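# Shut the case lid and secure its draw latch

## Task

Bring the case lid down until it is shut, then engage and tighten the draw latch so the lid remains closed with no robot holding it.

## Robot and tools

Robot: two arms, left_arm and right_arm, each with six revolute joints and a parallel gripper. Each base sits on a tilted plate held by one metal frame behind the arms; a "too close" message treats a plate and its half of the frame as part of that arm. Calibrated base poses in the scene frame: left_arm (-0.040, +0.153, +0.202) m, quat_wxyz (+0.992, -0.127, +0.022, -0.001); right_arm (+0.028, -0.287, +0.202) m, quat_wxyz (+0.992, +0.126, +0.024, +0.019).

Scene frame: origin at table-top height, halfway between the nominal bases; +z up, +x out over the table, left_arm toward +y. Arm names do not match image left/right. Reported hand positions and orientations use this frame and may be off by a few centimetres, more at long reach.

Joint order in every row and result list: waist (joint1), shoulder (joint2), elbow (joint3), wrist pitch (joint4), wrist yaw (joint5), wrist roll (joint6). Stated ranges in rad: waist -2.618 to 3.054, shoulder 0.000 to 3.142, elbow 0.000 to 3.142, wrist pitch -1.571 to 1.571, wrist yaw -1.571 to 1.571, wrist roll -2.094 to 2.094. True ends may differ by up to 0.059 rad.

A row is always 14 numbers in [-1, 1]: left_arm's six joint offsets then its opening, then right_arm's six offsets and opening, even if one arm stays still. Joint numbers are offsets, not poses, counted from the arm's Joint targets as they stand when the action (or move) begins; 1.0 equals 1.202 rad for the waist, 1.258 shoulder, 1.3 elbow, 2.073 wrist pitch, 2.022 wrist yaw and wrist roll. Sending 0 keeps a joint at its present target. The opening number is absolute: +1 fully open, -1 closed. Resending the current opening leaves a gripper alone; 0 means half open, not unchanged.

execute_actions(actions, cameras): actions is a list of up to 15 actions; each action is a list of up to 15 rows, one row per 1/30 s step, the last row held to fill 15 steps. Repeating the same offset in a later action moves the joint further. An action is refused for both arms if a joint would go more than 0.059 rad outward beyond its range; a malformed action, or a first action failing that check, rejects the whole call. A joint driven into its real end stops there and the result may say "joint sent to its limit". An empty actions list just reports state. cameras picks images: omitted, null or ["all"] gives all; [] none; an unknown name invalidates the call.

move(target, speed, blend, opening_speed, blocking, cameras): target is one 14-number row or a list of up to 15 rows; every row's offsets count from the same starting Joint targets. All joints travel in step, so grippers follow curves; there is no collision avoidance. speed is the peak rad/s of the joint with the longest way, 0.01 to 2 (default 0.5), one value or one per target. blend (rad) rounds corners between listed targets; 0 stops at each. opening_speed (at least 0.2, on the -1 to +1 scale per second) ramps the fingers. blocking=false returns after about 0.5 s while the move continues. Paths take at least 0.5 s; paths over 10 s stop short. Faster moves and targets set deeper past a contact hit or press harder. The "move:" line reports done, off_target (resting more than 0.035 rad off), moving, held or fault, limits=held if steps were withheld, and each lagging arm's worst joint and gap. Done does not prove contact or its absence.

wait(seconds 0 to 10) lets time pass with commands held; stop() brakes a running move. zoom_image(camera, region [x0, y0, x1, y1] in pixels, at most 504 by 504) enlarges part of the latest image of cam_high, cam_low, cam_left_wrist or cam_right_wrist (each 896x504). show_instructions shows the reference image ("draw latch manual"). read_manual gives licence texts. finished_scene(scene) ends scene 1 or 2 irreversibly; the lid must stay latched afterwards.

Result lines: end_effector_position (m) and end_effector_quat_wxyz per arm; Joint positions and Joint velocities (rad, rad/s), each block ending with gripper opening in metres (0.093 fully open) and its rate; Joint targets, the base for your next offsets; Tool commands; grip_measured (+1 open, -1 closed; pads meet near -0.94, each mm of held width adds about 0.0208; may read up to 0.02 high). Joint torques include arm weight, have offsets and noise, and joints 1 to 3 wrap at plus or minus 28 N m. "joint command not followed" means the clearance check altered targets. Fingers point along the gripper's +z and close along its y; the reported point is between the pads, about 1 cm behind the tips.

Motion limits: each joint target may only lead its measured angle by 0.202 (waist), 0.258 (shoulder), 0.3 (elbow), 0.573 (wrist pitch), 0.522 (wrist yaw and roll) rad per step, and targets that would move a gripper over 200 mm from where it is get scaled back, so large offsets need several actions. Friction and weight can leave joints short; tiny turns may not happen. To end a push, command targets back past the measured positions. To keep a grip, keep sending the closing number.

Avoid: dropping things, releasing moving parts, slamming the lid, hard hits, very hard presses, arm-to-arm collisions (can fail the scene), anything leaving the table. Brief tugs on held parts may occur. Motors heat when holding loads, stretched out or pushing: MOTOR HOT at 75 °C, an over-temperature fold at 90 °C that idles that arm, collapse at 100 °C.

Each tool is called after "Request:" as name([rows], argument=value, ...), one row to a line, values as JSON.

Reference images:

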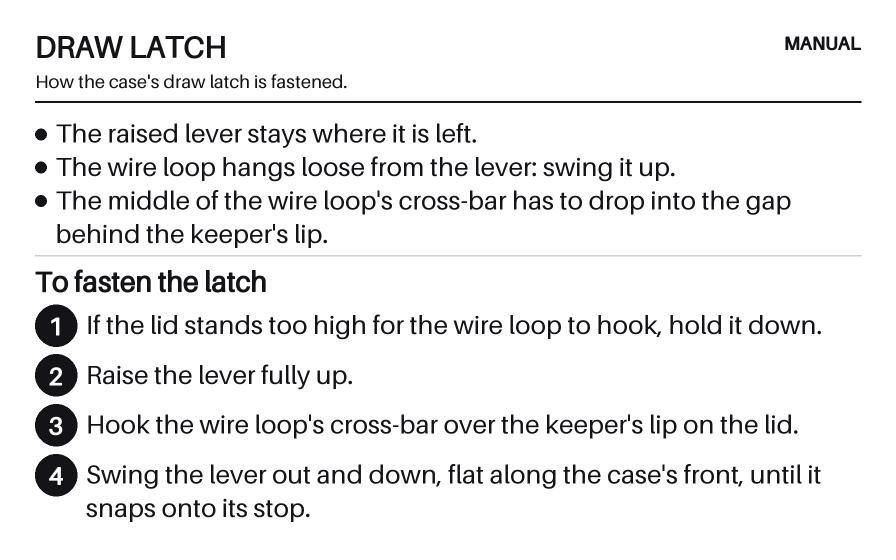

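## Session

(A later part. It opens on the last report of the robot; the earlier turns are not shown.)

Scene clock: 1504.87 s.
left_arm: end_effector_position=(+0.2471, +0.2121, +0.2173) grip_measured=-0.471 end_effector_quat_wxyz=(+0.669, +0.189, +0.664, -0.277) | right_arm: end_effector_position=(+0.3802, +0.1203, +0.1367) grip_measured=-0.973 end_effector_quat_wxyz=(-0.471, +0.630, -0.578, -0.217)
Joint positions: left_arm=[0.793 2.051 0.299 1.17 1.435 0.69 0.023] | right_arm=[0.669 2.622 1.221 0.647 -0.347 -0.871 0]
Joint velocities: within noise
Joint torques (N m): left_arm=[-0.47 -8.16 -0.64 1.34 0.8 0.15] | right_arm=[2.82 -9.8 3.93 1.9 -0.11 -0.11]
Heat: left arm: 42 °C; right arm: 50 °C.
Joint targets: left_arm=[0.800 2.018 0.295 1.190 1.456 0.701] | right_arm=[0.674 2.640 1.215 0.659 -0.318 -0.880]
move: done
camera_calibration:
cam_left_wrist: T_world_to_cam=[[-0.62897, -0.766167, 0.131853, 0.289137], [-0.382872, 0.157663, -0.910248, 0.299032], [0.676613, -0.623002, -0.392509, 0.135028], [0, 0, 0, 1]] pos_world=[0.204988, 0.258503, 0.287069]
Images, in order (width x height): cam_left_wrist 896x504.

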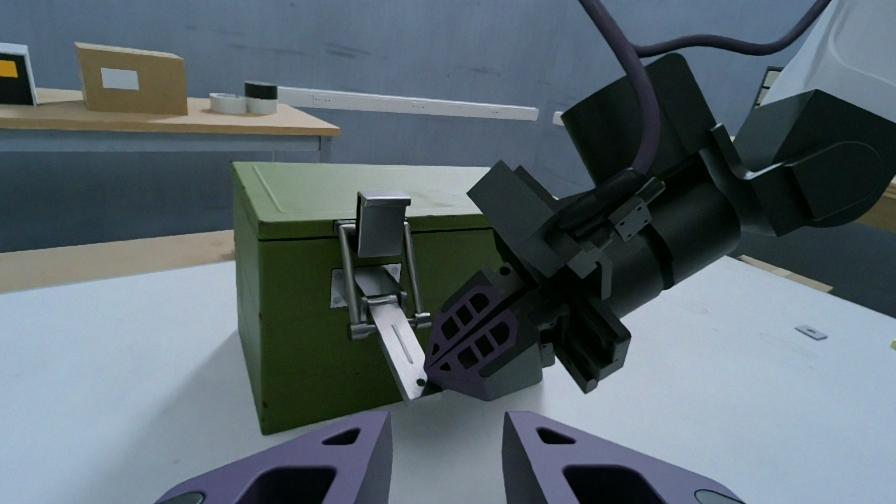

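Request:
move(target=[0,0,0,0,0,0,-0.47,0.0108,0.0835,-0.0246,0.1018,0.041,-0.0925,-1], speed=0.12, cameras=["cam_left_wrist","cam_right_wrist"])

Request:
zoom_image(camera="cam_left_wrist", region=[280, 160, 580, 440])

Scene clock: 1511.93 s.
left_arm: end_effector_position=(+0.2470, +0.2120, +0.2175) grip_measured=-0.471 end_effector_quat_wxyz=(+0.669, +0.190, +0.663, -0.277) | right_arm: end_effector_position=(+0.3815, +0.1243, +0.1277) grip_measured=-0.973 end_effector_quat_wxyz=(-0.541, +0.659, -0.504, -0.136)
Joint positions: left_arm=[0.793 2.051 0.299 1.17 1.436 0.69 0.023] | right_arm=[0.685 2.712 1.188 0.903 -0.294 -1.054 0]
Joint velocities: within noise
Joint torques (N m): left_arm=[-0.54 -8.14 -0.65 1.34 0.8 0.15] | right_arm=[2.54 -8.39 3.51 1.62 0.22 -0.14]
Heat: left arm: 41 °C; right arm: 50 °C.
Joint targets: left_arm=[0.800 2.018 0.295 1.190 1.456 0.702] | right_arm=[0.687 2.745 1.183 0.870 -0.236 -1.067]
move: off_target (right_arm); right_arm: the wrist yaw is farthest, 0.059 rad from its target
camera_calibration:
cam_left_wrist: T_world_to_cam=[[-0.629699, -0.765706, 0.131046, 0.289244], [-0.381712, 0.158056, -0.910667, 0.298861], [0.676591, -0.623468, -0.391807, 0.135031], [0, 0, 0, 1]] pos_world=[0.204855, 0.258427, 0.287165]
cam_right_wrist: T_world_to_cam=[[0.822232, -0.0869855, 0.562467, -0.372391], [0.265347, -0.815692, -0.51404, 0.107156], [0.503514, 0.571909, -0.647606, -0.0999412], [0, 0, 0, 1]] pos_world=[0.328079, 0.112171, 0.199817]
Images, in order (width x height): cam_left_wrist 896x504, cam_right_wrist 896x504.

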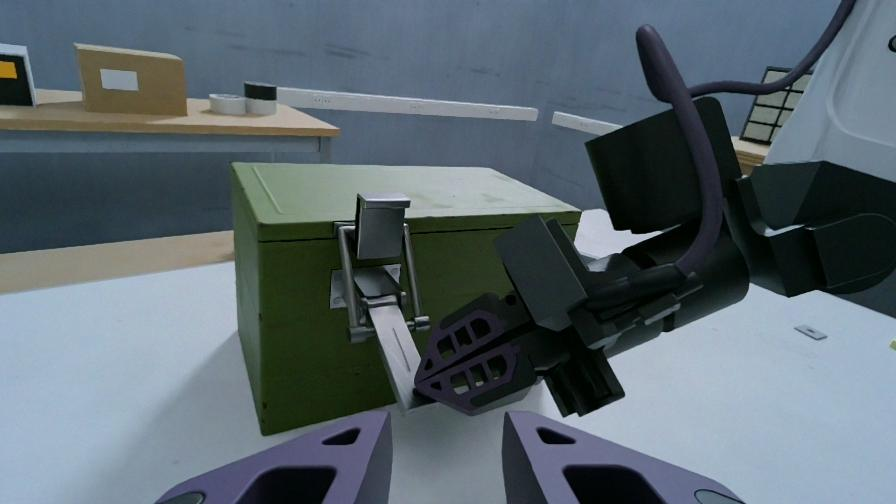

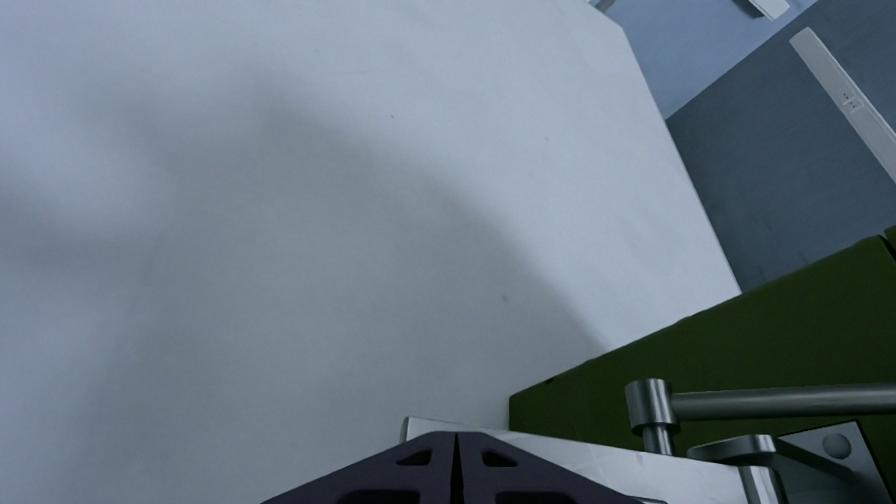

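Scaled by 1.680 from the camera's 896x504 image, which has a finer 1280x720 frame.

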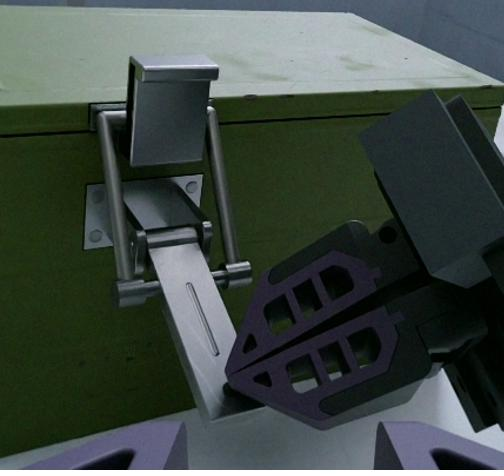

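Request:
move([
  [0,0,0,0,0,0,-0.47,-0.0017,0.0676,0.0131,0.0386,0.0425,-0.046,-1],
  [0,0,0,0,0,0,-0.47,-0.0017,0.1192,0.0246,0.0941,0.0574,-0.0979,-1],
], speed=0.12, blend=0.02, cameras=["cam_left_wrist","cam_right_wrist"])

Request:
zoom_image(camera="cam_left_wrist", region=[280, 160, 580, 440])

Scene clock: 1524.43 s.
left_arm: end_effector_position=(+0.2470, +0.2120, +0.2175) grip_measured=-0.471 end_effector_quat_wxyz=(+0.669, +0.190, +0.663, -0.277) | right_arm: end_effector_position=(+0.3863, +0.1234, +0.1095) grip_measured=-0.973 end_effector_quat_wxyz=(-0.596, +0.673, -0.436, -0.028)
Joint positions: left_arm=[0.793 2.051 0.299 1.17 1.436 0.69 0.023] | right_arm=[0.697 2.853 1.201 1.166 -0.207 -1.252 0]
Joint velocities: within noise
Joint torques (N m): left_arm=[-0.5 -8.14 -0.65 1.34 0.8 0.15] | right_arm=[1.47 -7.62 4.6 1.05 0.57 -0.07]
Heat: left arm: 41 °C; right arm: 49 °C.
Joint targets: left_arm=[0.800 2.018 0.295 1.190 1.456 0.701] | right_arm=[0.685 2.895 1.215 1.065 -0.120 -1.265]
move: off_target (right_arm); right_arm: the wrist pitch is farthest, 0.101 rad from its target
camera_calibration:
cam_left_wrist: T_world_to_cam=[[-0.629699, -0.765706, 0.131046, 0.289244], [-0.381712, 0.158056, -0.910667, 0.298861], [0.676591, -0.623468, -0.391807, 0.135031], [0, 0, 0, 1]] pos_world=[0.204855, 0.258427, 0.287165]
cam_right_wrist: T_world_to_cam=[[0.634493, -0.0854435, 0.768192, -0.316394], [0.368256, -0.8404, -0.397638, 0.0462495], [0.679564, 0.535189, -0.501763, -0.193093], [0, 0, 0, 1]] pos_world=[0.314937, 0.115176, 0.164555]
Images, in order (width x height): cam_left_wrist 896x504, cam_right_wrist 896x504.

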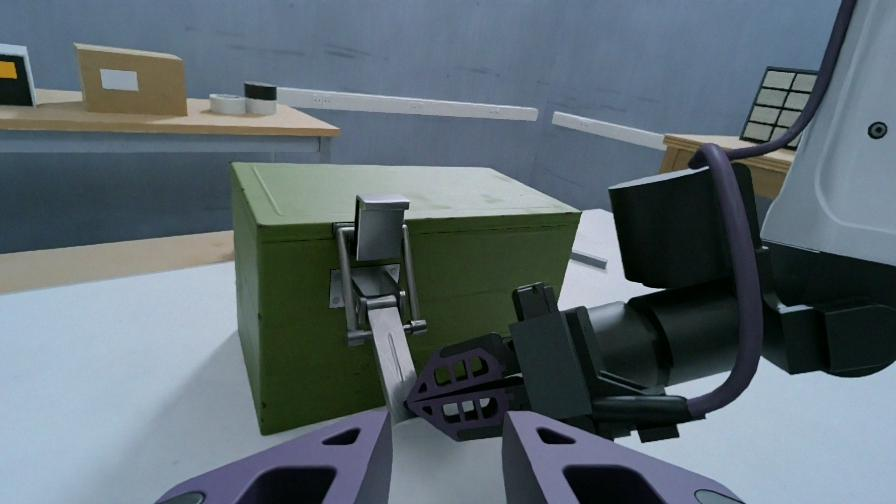

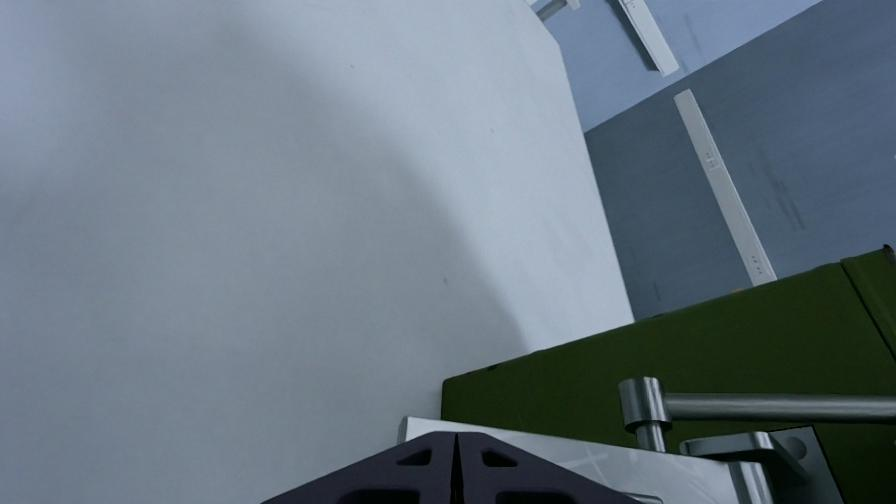

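Scaled by 1.680 from the camera's 896x504 image, which has a finer 1280x720 frame.

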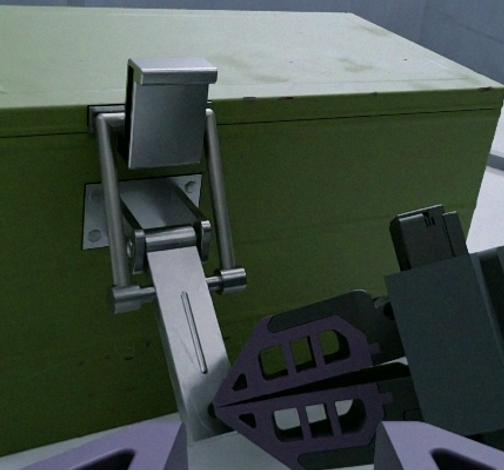

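Request:
move(target=[0,0,0,0,0,0,-0.47,-0.0374,0.0596,0.0577,-0.0024,0.0099,-0.1212,-1], speed=0.12, cameras=["cam_left_wrist","cam_right_wrist"])

Request:
zoom_image(camera="cam_left_wrist", region=[280, 160, 580, 440])

Scene clock: 1532.73 s.
left_arm: end_effector_position=(+0.2470, +0.2120, +0.2175) grip_measured=-0.471 end_effector_quat_wxyz=(+0.669, +0.190, +0.663, -0.277) | right_arm: end_effector_position=(+0.4002, +0.1249, +0.0932) grip_measured=-0.973 end_effector_quat_wxyz=(-0.599, +0.714, -0.358, +0.055)
Joint positions: left_arm=[0.793 2.051 0.299 1.17 1.436 0.69 0.023] | right_arm=[0.676 2.929 1.283 1.178 -0.204 -1.498 0]
Joint velocities: within noise
Joint torques (N m): left_arm=[-0.53 -8.12 -0.68 1.34 0.8 0.14] | right_arm=[-0.72 -7.9 3.81 0.92 0.71 -0.09]
Heat: left arm: 40 °C; right arm: 48 °C.
Joint targets: left_arm=[0.800 2.018 0.295 1.190 1.456 0.701] | right_arm=[0.640 2.970 1.290 1.060 -0.100 -1.510]
move: off_target (right_arm); right_arm: the wrist pitch is farthest, 0.118 rad from its target
camera_calibration:
cam_left_wrist: T_world_to_cam=[[-0.629699, -0.765706, 0.131046, 0.289244], [-0.381712, 0.158056, -0.910667, 0.298861], [0.676591, -0.623468, -0.391807, 0.135031], [0, 0, 0, 1]] pos_world=[0.204855, 0.258427, 0.287165]
cam_right_wrist: T_world_to_cam=[[0.4612, 0.031111, 0.886751, -0.268799], [0.468312, -0.857384, -0.213489, -0.019161], [0.753644, 0.513737, -0.409995, -0.247029], [0, 0, 0, 1]] pos_world=[0.319115, 0.118842, 0.132986]
Images, in order (width x height): cam_left_wrist 896x504, cam_right_wrist 896x504.

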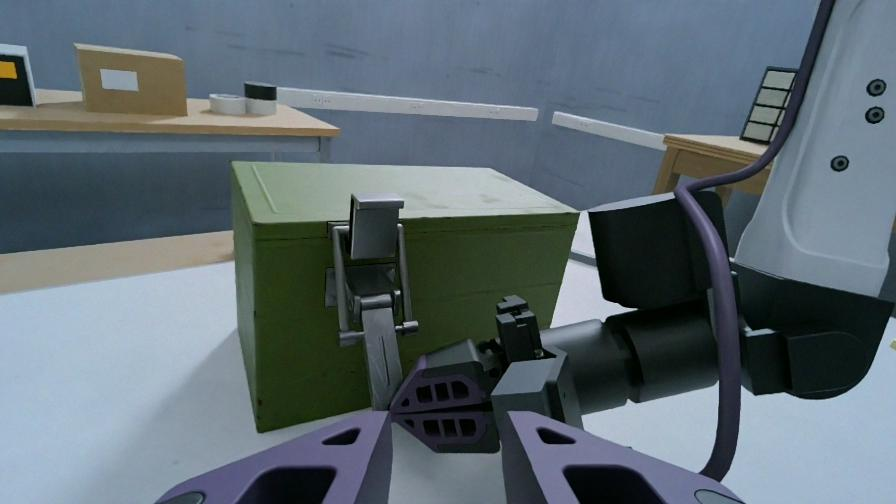

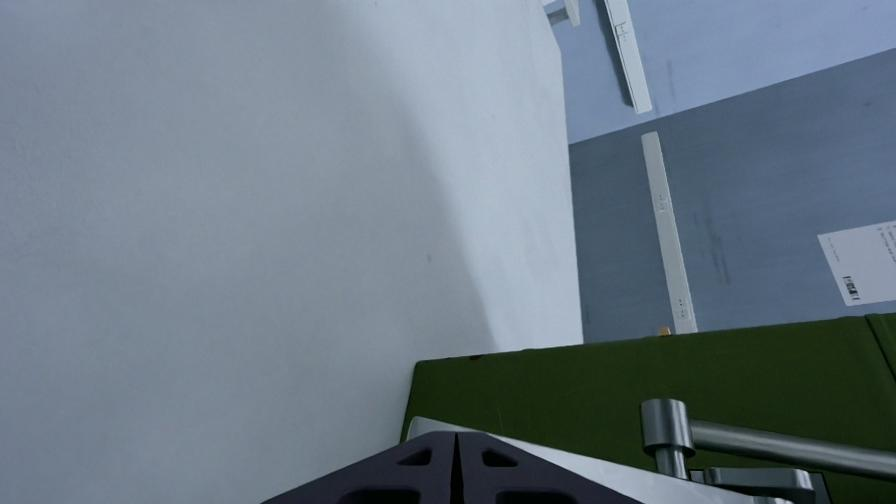

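Scaled by 1.680 from the camera's 896x504 image, which has a finer 1280x720 frame.

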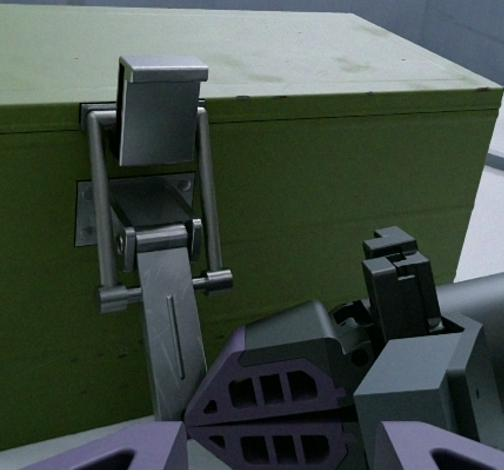

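Request:
move(target=[0,0,0,0,0,0,-0.47,-0.0374,0.0477,0.0515,0.0096,-0.0099,-0.1434,-1], speed=0.12, cameras=["cam_left_wrist","cam_right_wrist"])

Request:
zoom_image(camera="cam_left_wrist", region=[280, 160, 580, 440])

Scene clock: 1542.27 s.
left_arm: end_effector_position=(+0.2470, +0.2120, +0.2175) grip_measured=-0.471 end_effector_quat_wxyz=(+0.669, +0.190, +0.663, -0.277) | right_arm: end_effector_position=(+0.4154, +0.0930, +0.0343) grip_measured=-0.973 end_effector_quat_wxyz=(-0.521, +0.782, -0.310, +0.147)
Joint positions: left_arm=[0.793 2.051 0.299 1.17 1.436 0.691 0.023] | right_arm=[0.611 3.01 1.335 1.085 -0.129 -1.788 0]
Joint velocities: within noise
Joint torques (N m): left_arm=[-0.51 -8.16 -0.65 1.33 0.8 0.14] | right_arm=[1.11 -9.72 4.81 1.88 -0.2 -0.13]
Heat: left arm: 40 °C; right arm: 48 °C.
Joint targets: left_arm=[0.800 2.018 0.295 1.190 1.456 0.702] | right_arm=[0.594 3.030 1.357 1.080 -0.119 -1.800]
move: done
camera_calibration:
cam_left_wrist: T_world_to_cam=[[-0.629716, -0.765757, 0.130668, 0.289341], [-0.381499, 0.158321, -0.91071, 0.298762], [0.676695, -0.623339, -0.391833, 0.134984], [0, 0, 0, 1]] pos_world=[0.204837, 0.258405, 0.287169]
cam_right_wrist: T_world_to_cam=[[0.349079, 0.26984, 0.897402, -0.198611], [0.475489, -0.876212, 0.0785086, -0.0774129], [0.807498, 0.399299, -0.434174, -0.277139], [0, 0, 0, 1]] pos_world=[0.329929, 0.0964245, 0.0639854]
Images, in order (width x height): cam_left_wrist 896x504, cam_right_wrist 896x504.

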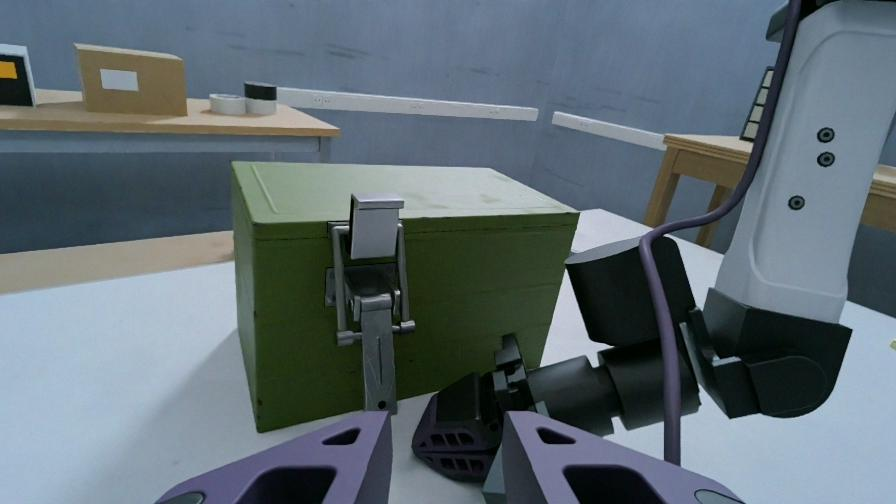

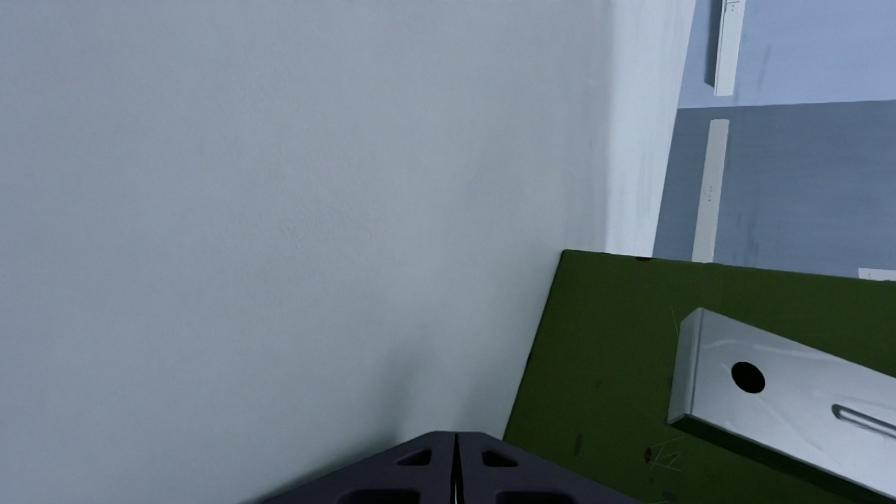

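Scaled by 1.680 from the camera's 896x504 image, which has a finer 1280x720 frame.

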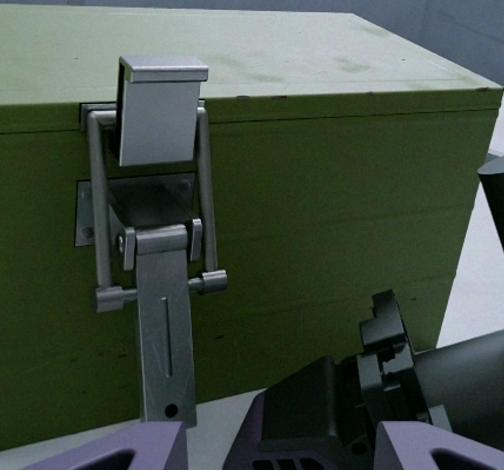

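Request:
move([
  [0,0,0,0,0,0,-0.47,0.0316,-0.089,-0.1269,0.1201,-0.0593,0,-1],
  [0,0,0,0,0,0,-0.47,0.0624,-0.0318,-0.0331,0.0724,-0.0287,0,-1],
], speed=0.25, cameras=["cam_left_wrist","cam_right_wrist"])

Request:
zoom_image(camera="cam_left_wrist", region=[280, 160, 580, 440])

Scene clock: 1572.93 s.
left_arm: end_effector_position=(+0.2470, +0.2120, +0.2175) grip_measured=-0.471 end_effector_quat_wxyz=(+0.669, +0.190, +0.663, -0.277) | right_arm: end_effector_position=(+0.4054, +0.1192, +0.0853) grip_measured=-0.973 end_effector_quat_wxyz=(-0.592, +0.747, -0.257, +0.158)
Joint positions: left_arm=[0.793 2.051 0.299 1.17 1.436 0.691 0.023] | right_arm=[0.662 2.977 1.3 1.243 -0.191 -1.791 0]
Joint velocities: within noise
Joint torques (N m): left_arm=[-0.51 -8.12 -0.68 1.34 0.8 0.15] | right_arm=[2.86 -10.17 4.22 1.9 -0.16 -0.08]
Heat: left arm: 41 °C; right arm: 48 °C.
Joint targets: left_arm=[0.800 2.018 0.295 1.190 1.456 0.702] | right_arm=[0.670 2.990 1.314 1.230 -0.177 -1.800]
move: done
camera_calibration:
cam_left_wrist: T_world_to_cam=[[-0.629716, -0.765757, 0.130668, 0.289341], [-0.381499, 0.158321, -0.91071, 0.298762], [0.676695, -0.623339, -0.391833, 0.134984], [0, 0, 0, 1]] pos_world=[0.204837, 0.258405, 0.287169]
cam_right_wrist: T_world_to_cam=[[0.214215, 0.173405, 0.961271, -0.187224], [0.529469, -0.847611, 0.0349115, -0.075326], [0.820838, 0.501484, -0.273383, -0.28875], [0, 0, 0, 1]] pos_world=[0.317006, 0.113422, 0.103664]
Images, in order (width x height): cam_left_wrist 896x504, cam_right_wrist 896x504.

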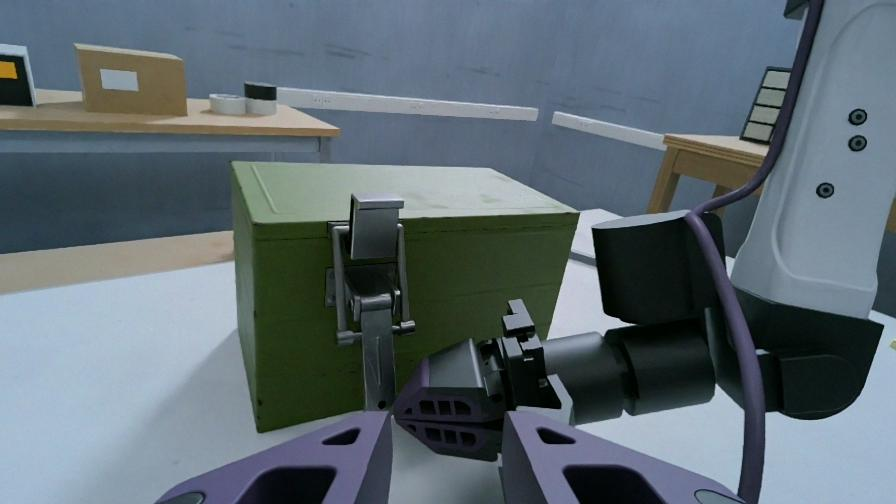

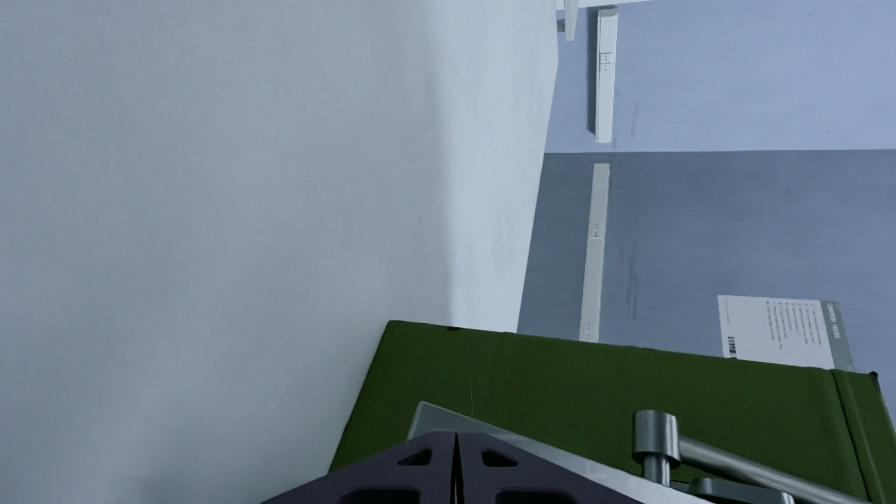

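Scaled by 1.680 from the camera's 896x504 image, which has a finer 1280x720 frame.

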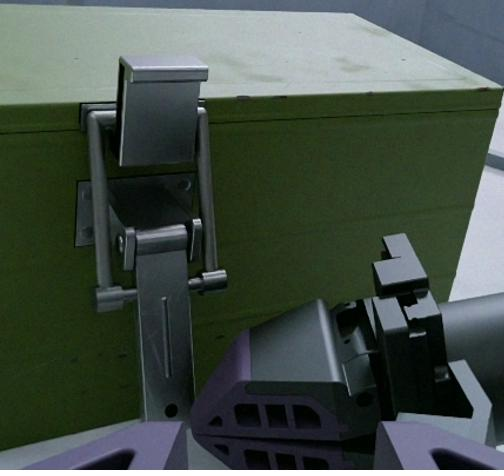

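Request:
move(target=[0,0,0,0,0,0,-0.47,-0.0449,0.004,0.0454,-0.028,-0.0306,0,-1], speed=0.12, cameras=["cam_left_wrist","cam_right_wrist"])

Request:
zoom_image(camera="cam_left_wrist", region=[280, 160, 580, 440])

Scene clock: 1580.43 s.
left_arm: end_effector_position=(+0.2470, +0.2120, +0.2175) grip_measured=-0.471 end_effector_quat_wxyz=(+0.669, +0.190, +0.663, -0.277) | right_arm: end_effector_position=(+0.4257, +0.1152, +0.0840) grip_measured=-0.973 end_effector_quat_wxyz=(-0.593, +0.745, -0.264, +0.153)
Joint positions: left_arm=[0.793 2.051 0.299 1.17 1.436 0.691 0.023] | right_arm=[0.622 2.98 1.357 1.185 -0.227 -1.791 0]
Joint velocities: within noise
Joint torques (N m): left_arm=[-0.53 -8.14 -0.68 1.34 0.8 0.15] | right_arm=[2.15 -10.28 4.72 1.87 -0.43 -0.02]
Heat: left arm: 41 °C; right arm: 48 °C.
Joint targets: left_arm=[0.800 2.018 0.295 1.190 1.456 0.702] | right_arm=[0.616 2.995 1.373 1.172 -0.239 -1.800]
move: done
camera_calibration:
cam_left_wrist: T_world_to_cam=[[-0.629716, -0.765757, 0.130668, 0.289341], [-0.381499, 0.158321, -0.91071, 0.298762], [0.676695, -0.623339, -0.391833, 0.134984], [0, 0, 0, 1]] pos_world=[0.204837, 0.258405, 0.287169]
cam_right_wrist: T_world_to_cam=[[0.229213, 0.163945, 0.95947, -0.194781], [0.526016, -0.850249, 0.0196195, -0.086329], [0.819005, 0.5002, -0.281125, -0.302187], [0, 0, 0, 1]] pos_world=[0.337549, 0.109686, 0.103628]
Images, in order (width x height): cam_left_wrist 896x504, cam_right_wrist 896x504.

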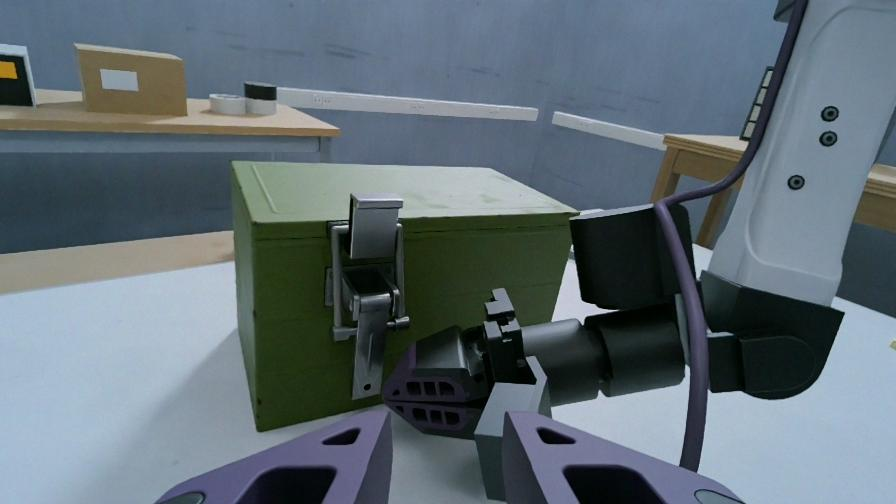

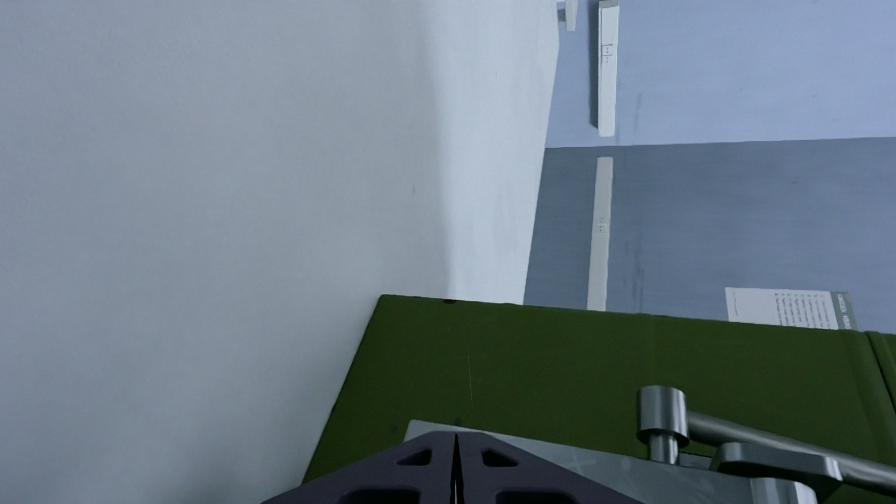

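Scaled by 1.680 from the camera's 896x504 image, which has a finer 1280x720 frame.

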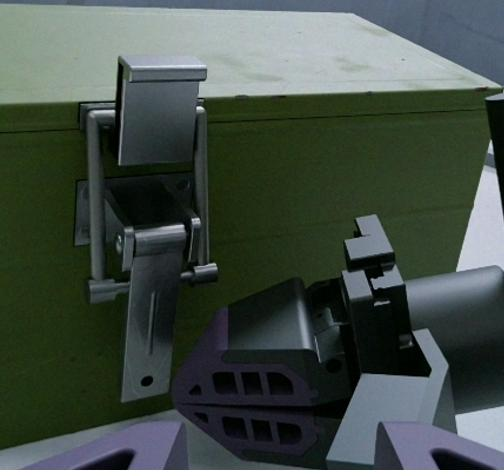

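Request:
move(target=[0,0,0,0,0,0,-0.47,-0.0183,0.004,0.03,-0.0178,-0.0094,0,-1], speed=0.1, cameras=["cam_left_wrist","cam_right_wrist"])

Request:
zoom_image(camera="cam_left_wrist", region=[280, 160, 580, 440])

Scene clock: 1586.33 s.
left_arm: end_effector_position=(+0.2470, +0.2120, +0.2175) grip_measured=-0.471 end_effector_quat_wxyz=(+0.669, +0.190, +0.663, -0.277) | right_arm: end_effector_position=(+0.4368, +0.1141, +0.0830) grip_measured=-0.973 end_effector_quat_wxyz=(-0.593, +0.745, -0.267, +0.150)
Joint positions: left_arm=[0.793 2.051 0.299 1.17 1.436 0.691 0.023] | right_arm=[0.602 2.985 1.395 1.148 -0.246 -1.791 0]
Joint velocities: within noise
Joint torques (N m): left_arm=[-0.55 -8.16 -0.64 1.34 0.8 0.15] | right_arm=[2 -10.47 4.75 1.87 -0.4 -0.04]
Heat: left arm: 41 °C; right arm: 49 °C.
Joint targets: left_arm=[0.800 2.018 0.295 1.190 1.456 0.702] | right_arm=[0.594 3.000 1.412 1.135 -0.258 -1.800]
move: done
camera_calibration:
cam_left_wrist: T_world_to_cam=[[-0.629716, -0.765757, 0.130668, 0.289341], [-0.381499, 0.158321, -0.91071, 0.298762], [0.676695, -0.623339, -0.391833, 0.134984], [0, 0, 0, 1]] pos_world=[0.204837, 0.258405, 0.287169]
cam_right_wrist: T_world_to_cam=[[0.237049, 0.160096, 0.958216, -0.199076], [0.525601, -0.850645, 0.0120971, -0.0922397], [0.817038, 0.500772, -0.285791, -0.309834], [0, 0, 0, 1]] pos_world=[0.348818, 0.108564, 0.103326]
Images, in order (width x height): cam_left_wrist 896x504, cam_right_wrist 896x504.

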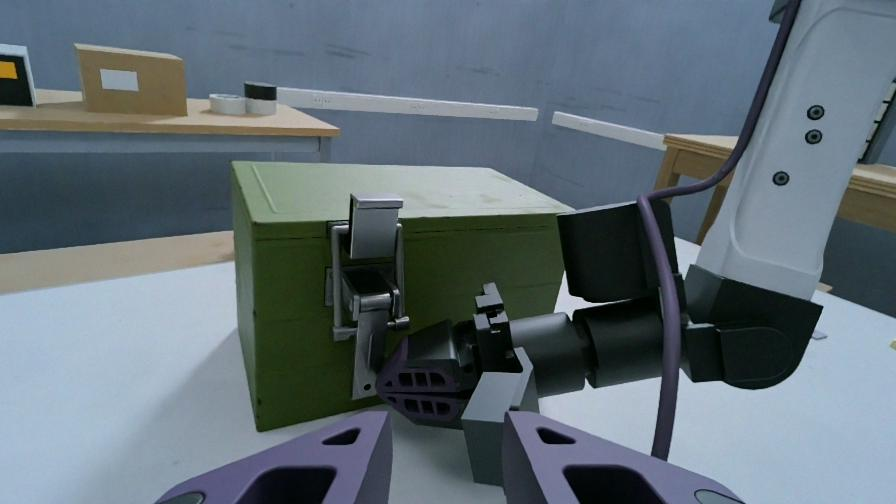

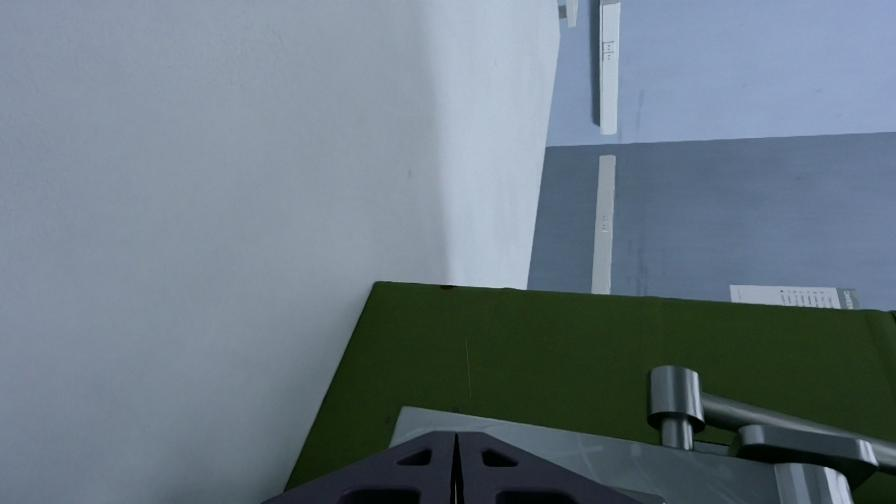

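Scaled by 1.680 from the camera's 896x504 image, which has a finer 1280x720 frame.

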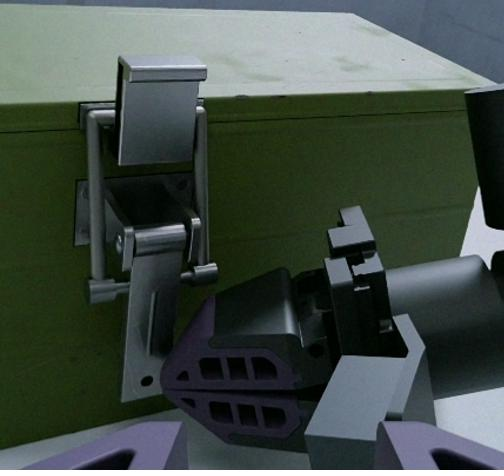

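Request:
move(target=[0,0,0,0,0,0,-0.47,-0.014,0.003,0.023,-0.0138,-0.0072,0,-1], speed=0.08, cameras=["cam_left_wrist","cam_right_wrist"])

Request:
zoom_image(camera="cam_left_wrist", region=[280, 160, 580, 440])

Scene clock: 1593.73 s.
left_arm: end_effector_position=(+0.2470, +0.2120, +0.2175) grip_measured=-0.471 end_effector_quat_wxyz=(+0.669, +0.190, +0.663, -0.277) | right_arm: end_effector_position=(+0.4404, +0.1151, +0.0820) grip_measured=-0.973 end_effector_quat_wxyz=(-0.596, +0.746, -0.263, +0.140)
Joint positions: left_arm=[0.793 2.051 0.299 1.17 1.436 0.691 0.023] | right_arm=[0.59 2.989 1.419 1.121 -0.277 -1.792 0]
Joint velocities: within noise
Joint torques (N m): left_arm=[-0.53 -8.13 -0.65 1.34 0.8 0.14] | right_arm=[1.51 -10.8 5.52 1.86 -0.32 -0.06]
Heat: left arm: 41 °C; right arm: 50 °C.
Joint targets: left_arm=[0.800 2.018 0.295 1.190 1.456 0.702] | right_arm=[0.577 3.004 1.442 1.106 -0.273 -1.800]
move: done
camera_calibration:
cam_left_wrist: T_world_to_cam=[[-0.629716, -0.765757, 0.130668, 0.289341], [-0.381499, 0.158321, -0.91071, 0.298762], [0.676695, -0.623339, -0.391833, 0.134984], [0, 0, 0, 1]] pos_world=[0.204837, 0.258405, 0.287169]
cam_right_wrist: T_world_to_cam=[[0.242725, 0.15823, 0.957104, -0.201304], [0.541339, -0.840802, 0.00171766, -0.100474], [0.805007, 0.517701, -0.28974, -0.309904], [0, 0, 0, 1]] pos_world=[0.352727, 0.107811, 0.10305]
Images, in order (width x height): cam_left_wrist 896x504, cam_right_wrist 896x504.

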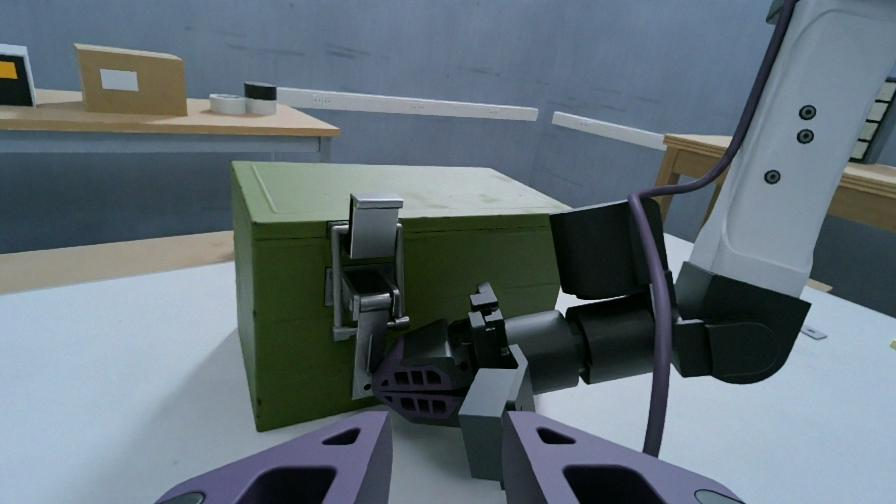

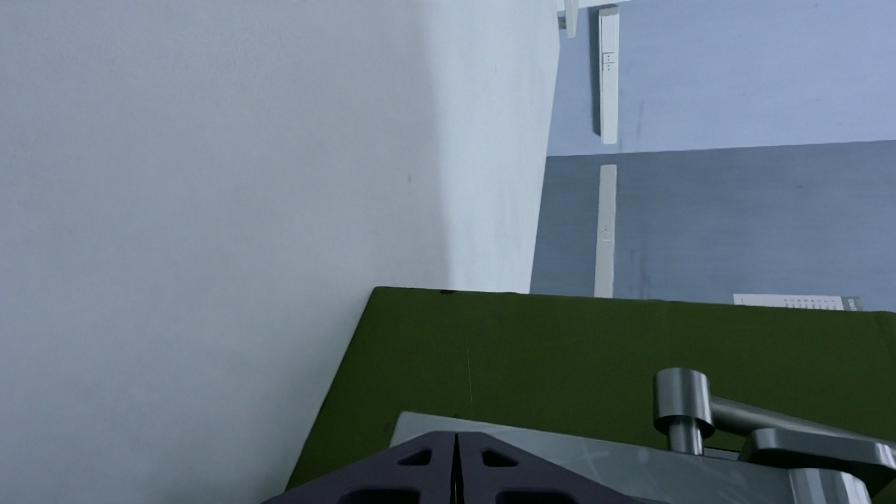

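Scaled by 1.680 from the camera's 896x504 image, which has a finer 1280x720 frame.

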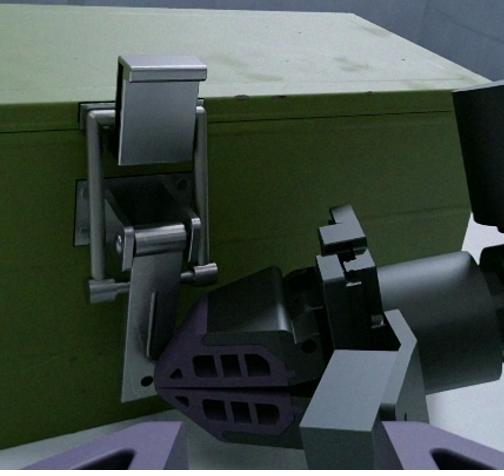

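Request:
move([
  [0,0,0,0,0,0,-0.47,0.0765,-0.0111,-0.0985,0.0598,0.0475,0,-1],
  [0,0,0,0,0,0,-0.47,0.0458,-0.0684,-0.1923,0.1076,0.0168,0,-1],
  [0,0,0,0,0,0,-0.47,-0.199,-0.2273,-0.3185,0.1105,-0.2943,0.6929,-1],
], speed=[0.2,0.4,0.7], cameras=["cam_left_wrist","cam_right_wrist","cam_high"])

Request:
zoom_image(camera="cam_right_wrist", region=[400, 60, 800, 500])

Scene clock: 1604.80 s.
left_arm: end_effector_position=(+0.2470, +0.2120, +0.2175) grip_measured=-0.471 end_effector_quat_wxyz=(+0.669, +0.190, +0.663, -0.277) | right_arm: end_effector_position=(+0.4002, +0.0223, +0.1475) grip_measured=-0.973 end_effector_quat_wxyz=(+0.550, -0.427, +0.577, +0.427)
Joint positions: left_arm=[0.793 2.051 0.299 1.17 1.436 0.691 0.023] | right_arm=[0.345 2.754 1.033 1.32 -0.856 -0.408 0]
Joint velocities: within noise
Joint torques (N m): left_arm=[-0.49 -8.14 -0.64 1.34 0.8 0.15] | right_arm=[1.91 -13.46 1.81 1.95 -0.5 0.09]
Heat: left arm: 41 °C; right arm: 50 °C.
Joint targets: left_arm=[0.800 2.018 0.295 1.190 1.456 0.701] | right_arm=[0.338 2.718 1.028 1.335 -0.868 -0.399]
move: done
camera_calibration:
cam_left_wrist: T_world_to_cam=[[-0.629716, -0.765757, 0.130668, 0.289341], [-0.381499, 0.158321, -0.91071, 0.298762], [0.676695, -0.623339, -0.391833, 0.134984], [0, 0, 0, 1]] pos_world=[0.204837, 0.258405, 0.287169]
cam_right_wrist: T_world_to_cam=[[0.966035, -0.256019, -0.0350791, -0.373381], [-0.140979, -0.408384, -0.901858, 0.239843], [0.216567, 0.876172, -0.430606, 0.0377865], [0, 0, 0, 1]] pos_world=[0.386329, -0.0307524, 0.219478]
Images, in order (width x height): cam_high 896x504, cam_left_wrist 896x504, cam_right_wrist 896x504.

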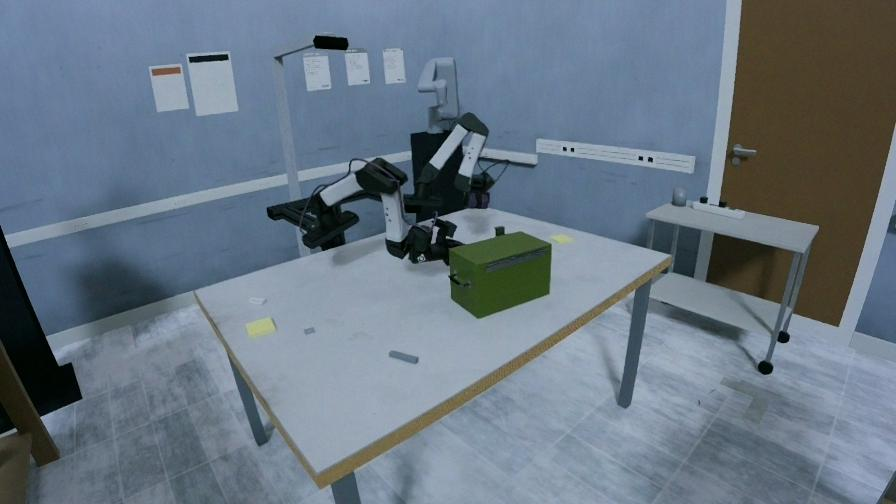

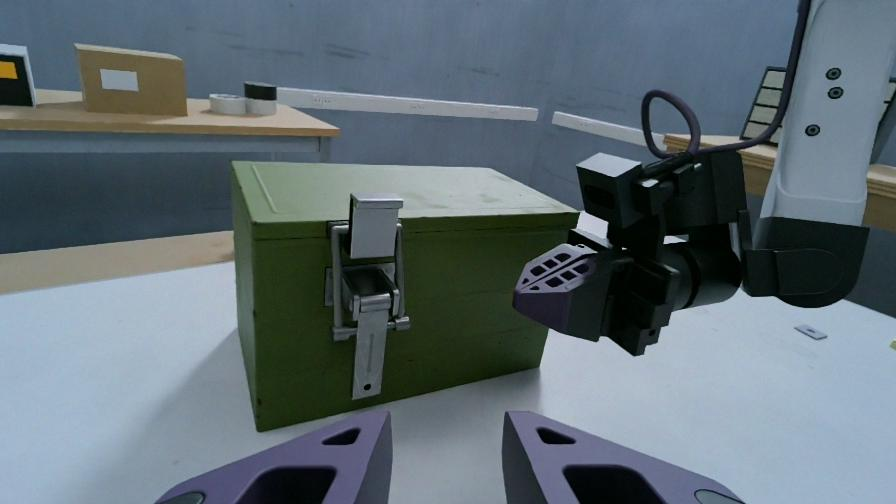

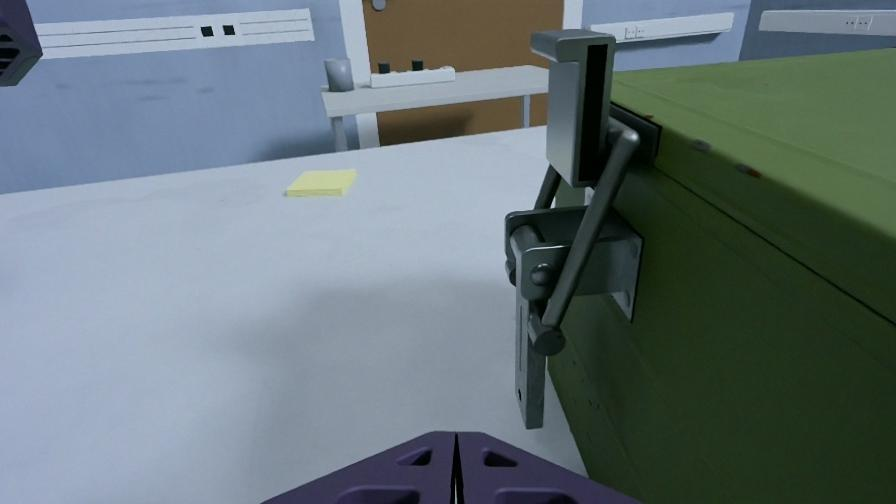

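Scaled by 1.145 from the camera's 896x504 image, which has a finer 1280x720 frame.

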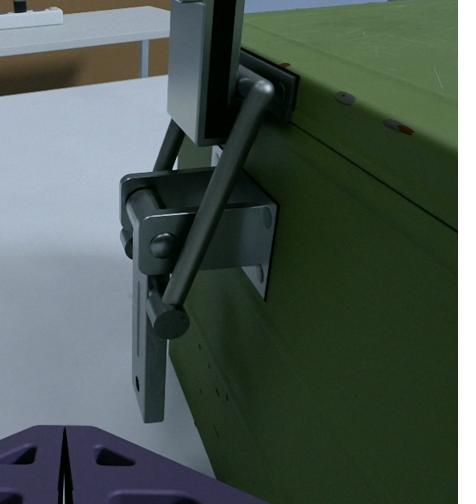

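Request:
wait(seconds=1, cameras=["cam_left_wrist"])

Request:
finished_scene(scene=2)

Scene clock: 1608.37 s.
left_arm: end_effector_position=(+0.2470, +0.2120, +0.2175) grip_measured=-0.471 end_effector_quat_wxyz=(+0.669, +0.190, +0.663, -0.277) | right_arm: end_effector_position=(+0.4000, +0.0224, +0.1475) grip_measured=-0.973 end_effector_quat_wxyz=(+0.549, -0.427, +0.577, +0.428)
Joint positions: left_arm=[0.793 2.051 0.299 1.17 1.436 0.691 0.023] | right_arm=[0.345 2.754 1.033 1.32 -0.857 -0.408 0]
Joint velocities: within noise
Joint torques (N m): left_arm=[-0.51 -8.13 -0.69 1.34 0.8 0.15] | right_arm=[1.84 -13.41 1.81 1.97 -0.49 0.03]
Heat: left arm: 41 °C; right arm: 51 °C.
Joint targets: left_arm=[0.800 2.018 0.295 1.190 1.456 0.701] | right_arm=[0.338 2.718 1.028 1.335 -0.868 -0.399]
Tool commands: left_gripper/opening=-0.47 right_gripper/opening=-1.0
wait: 1.00 s; at rest from the start
camera_calibration:
cam_left_wrist: T_world_to_cam=[[-0.629716, -0.765757, 0.130668, 0.289341], [-0.381499, 0.158321, -0.91071, 0.298762], [0.676695, -0.623339, -0.391833, 0.134984], [0, 0, 0, 1]] pos_world=[0.204837, 0.258405, 0.287169]
Images, in order (width x height): cam_left_wrist 896x504.

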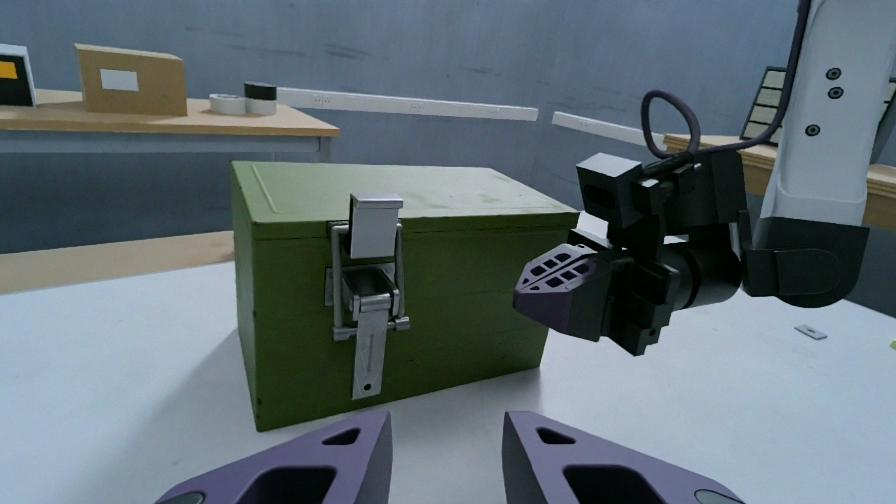

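The scene is finished: the task was done.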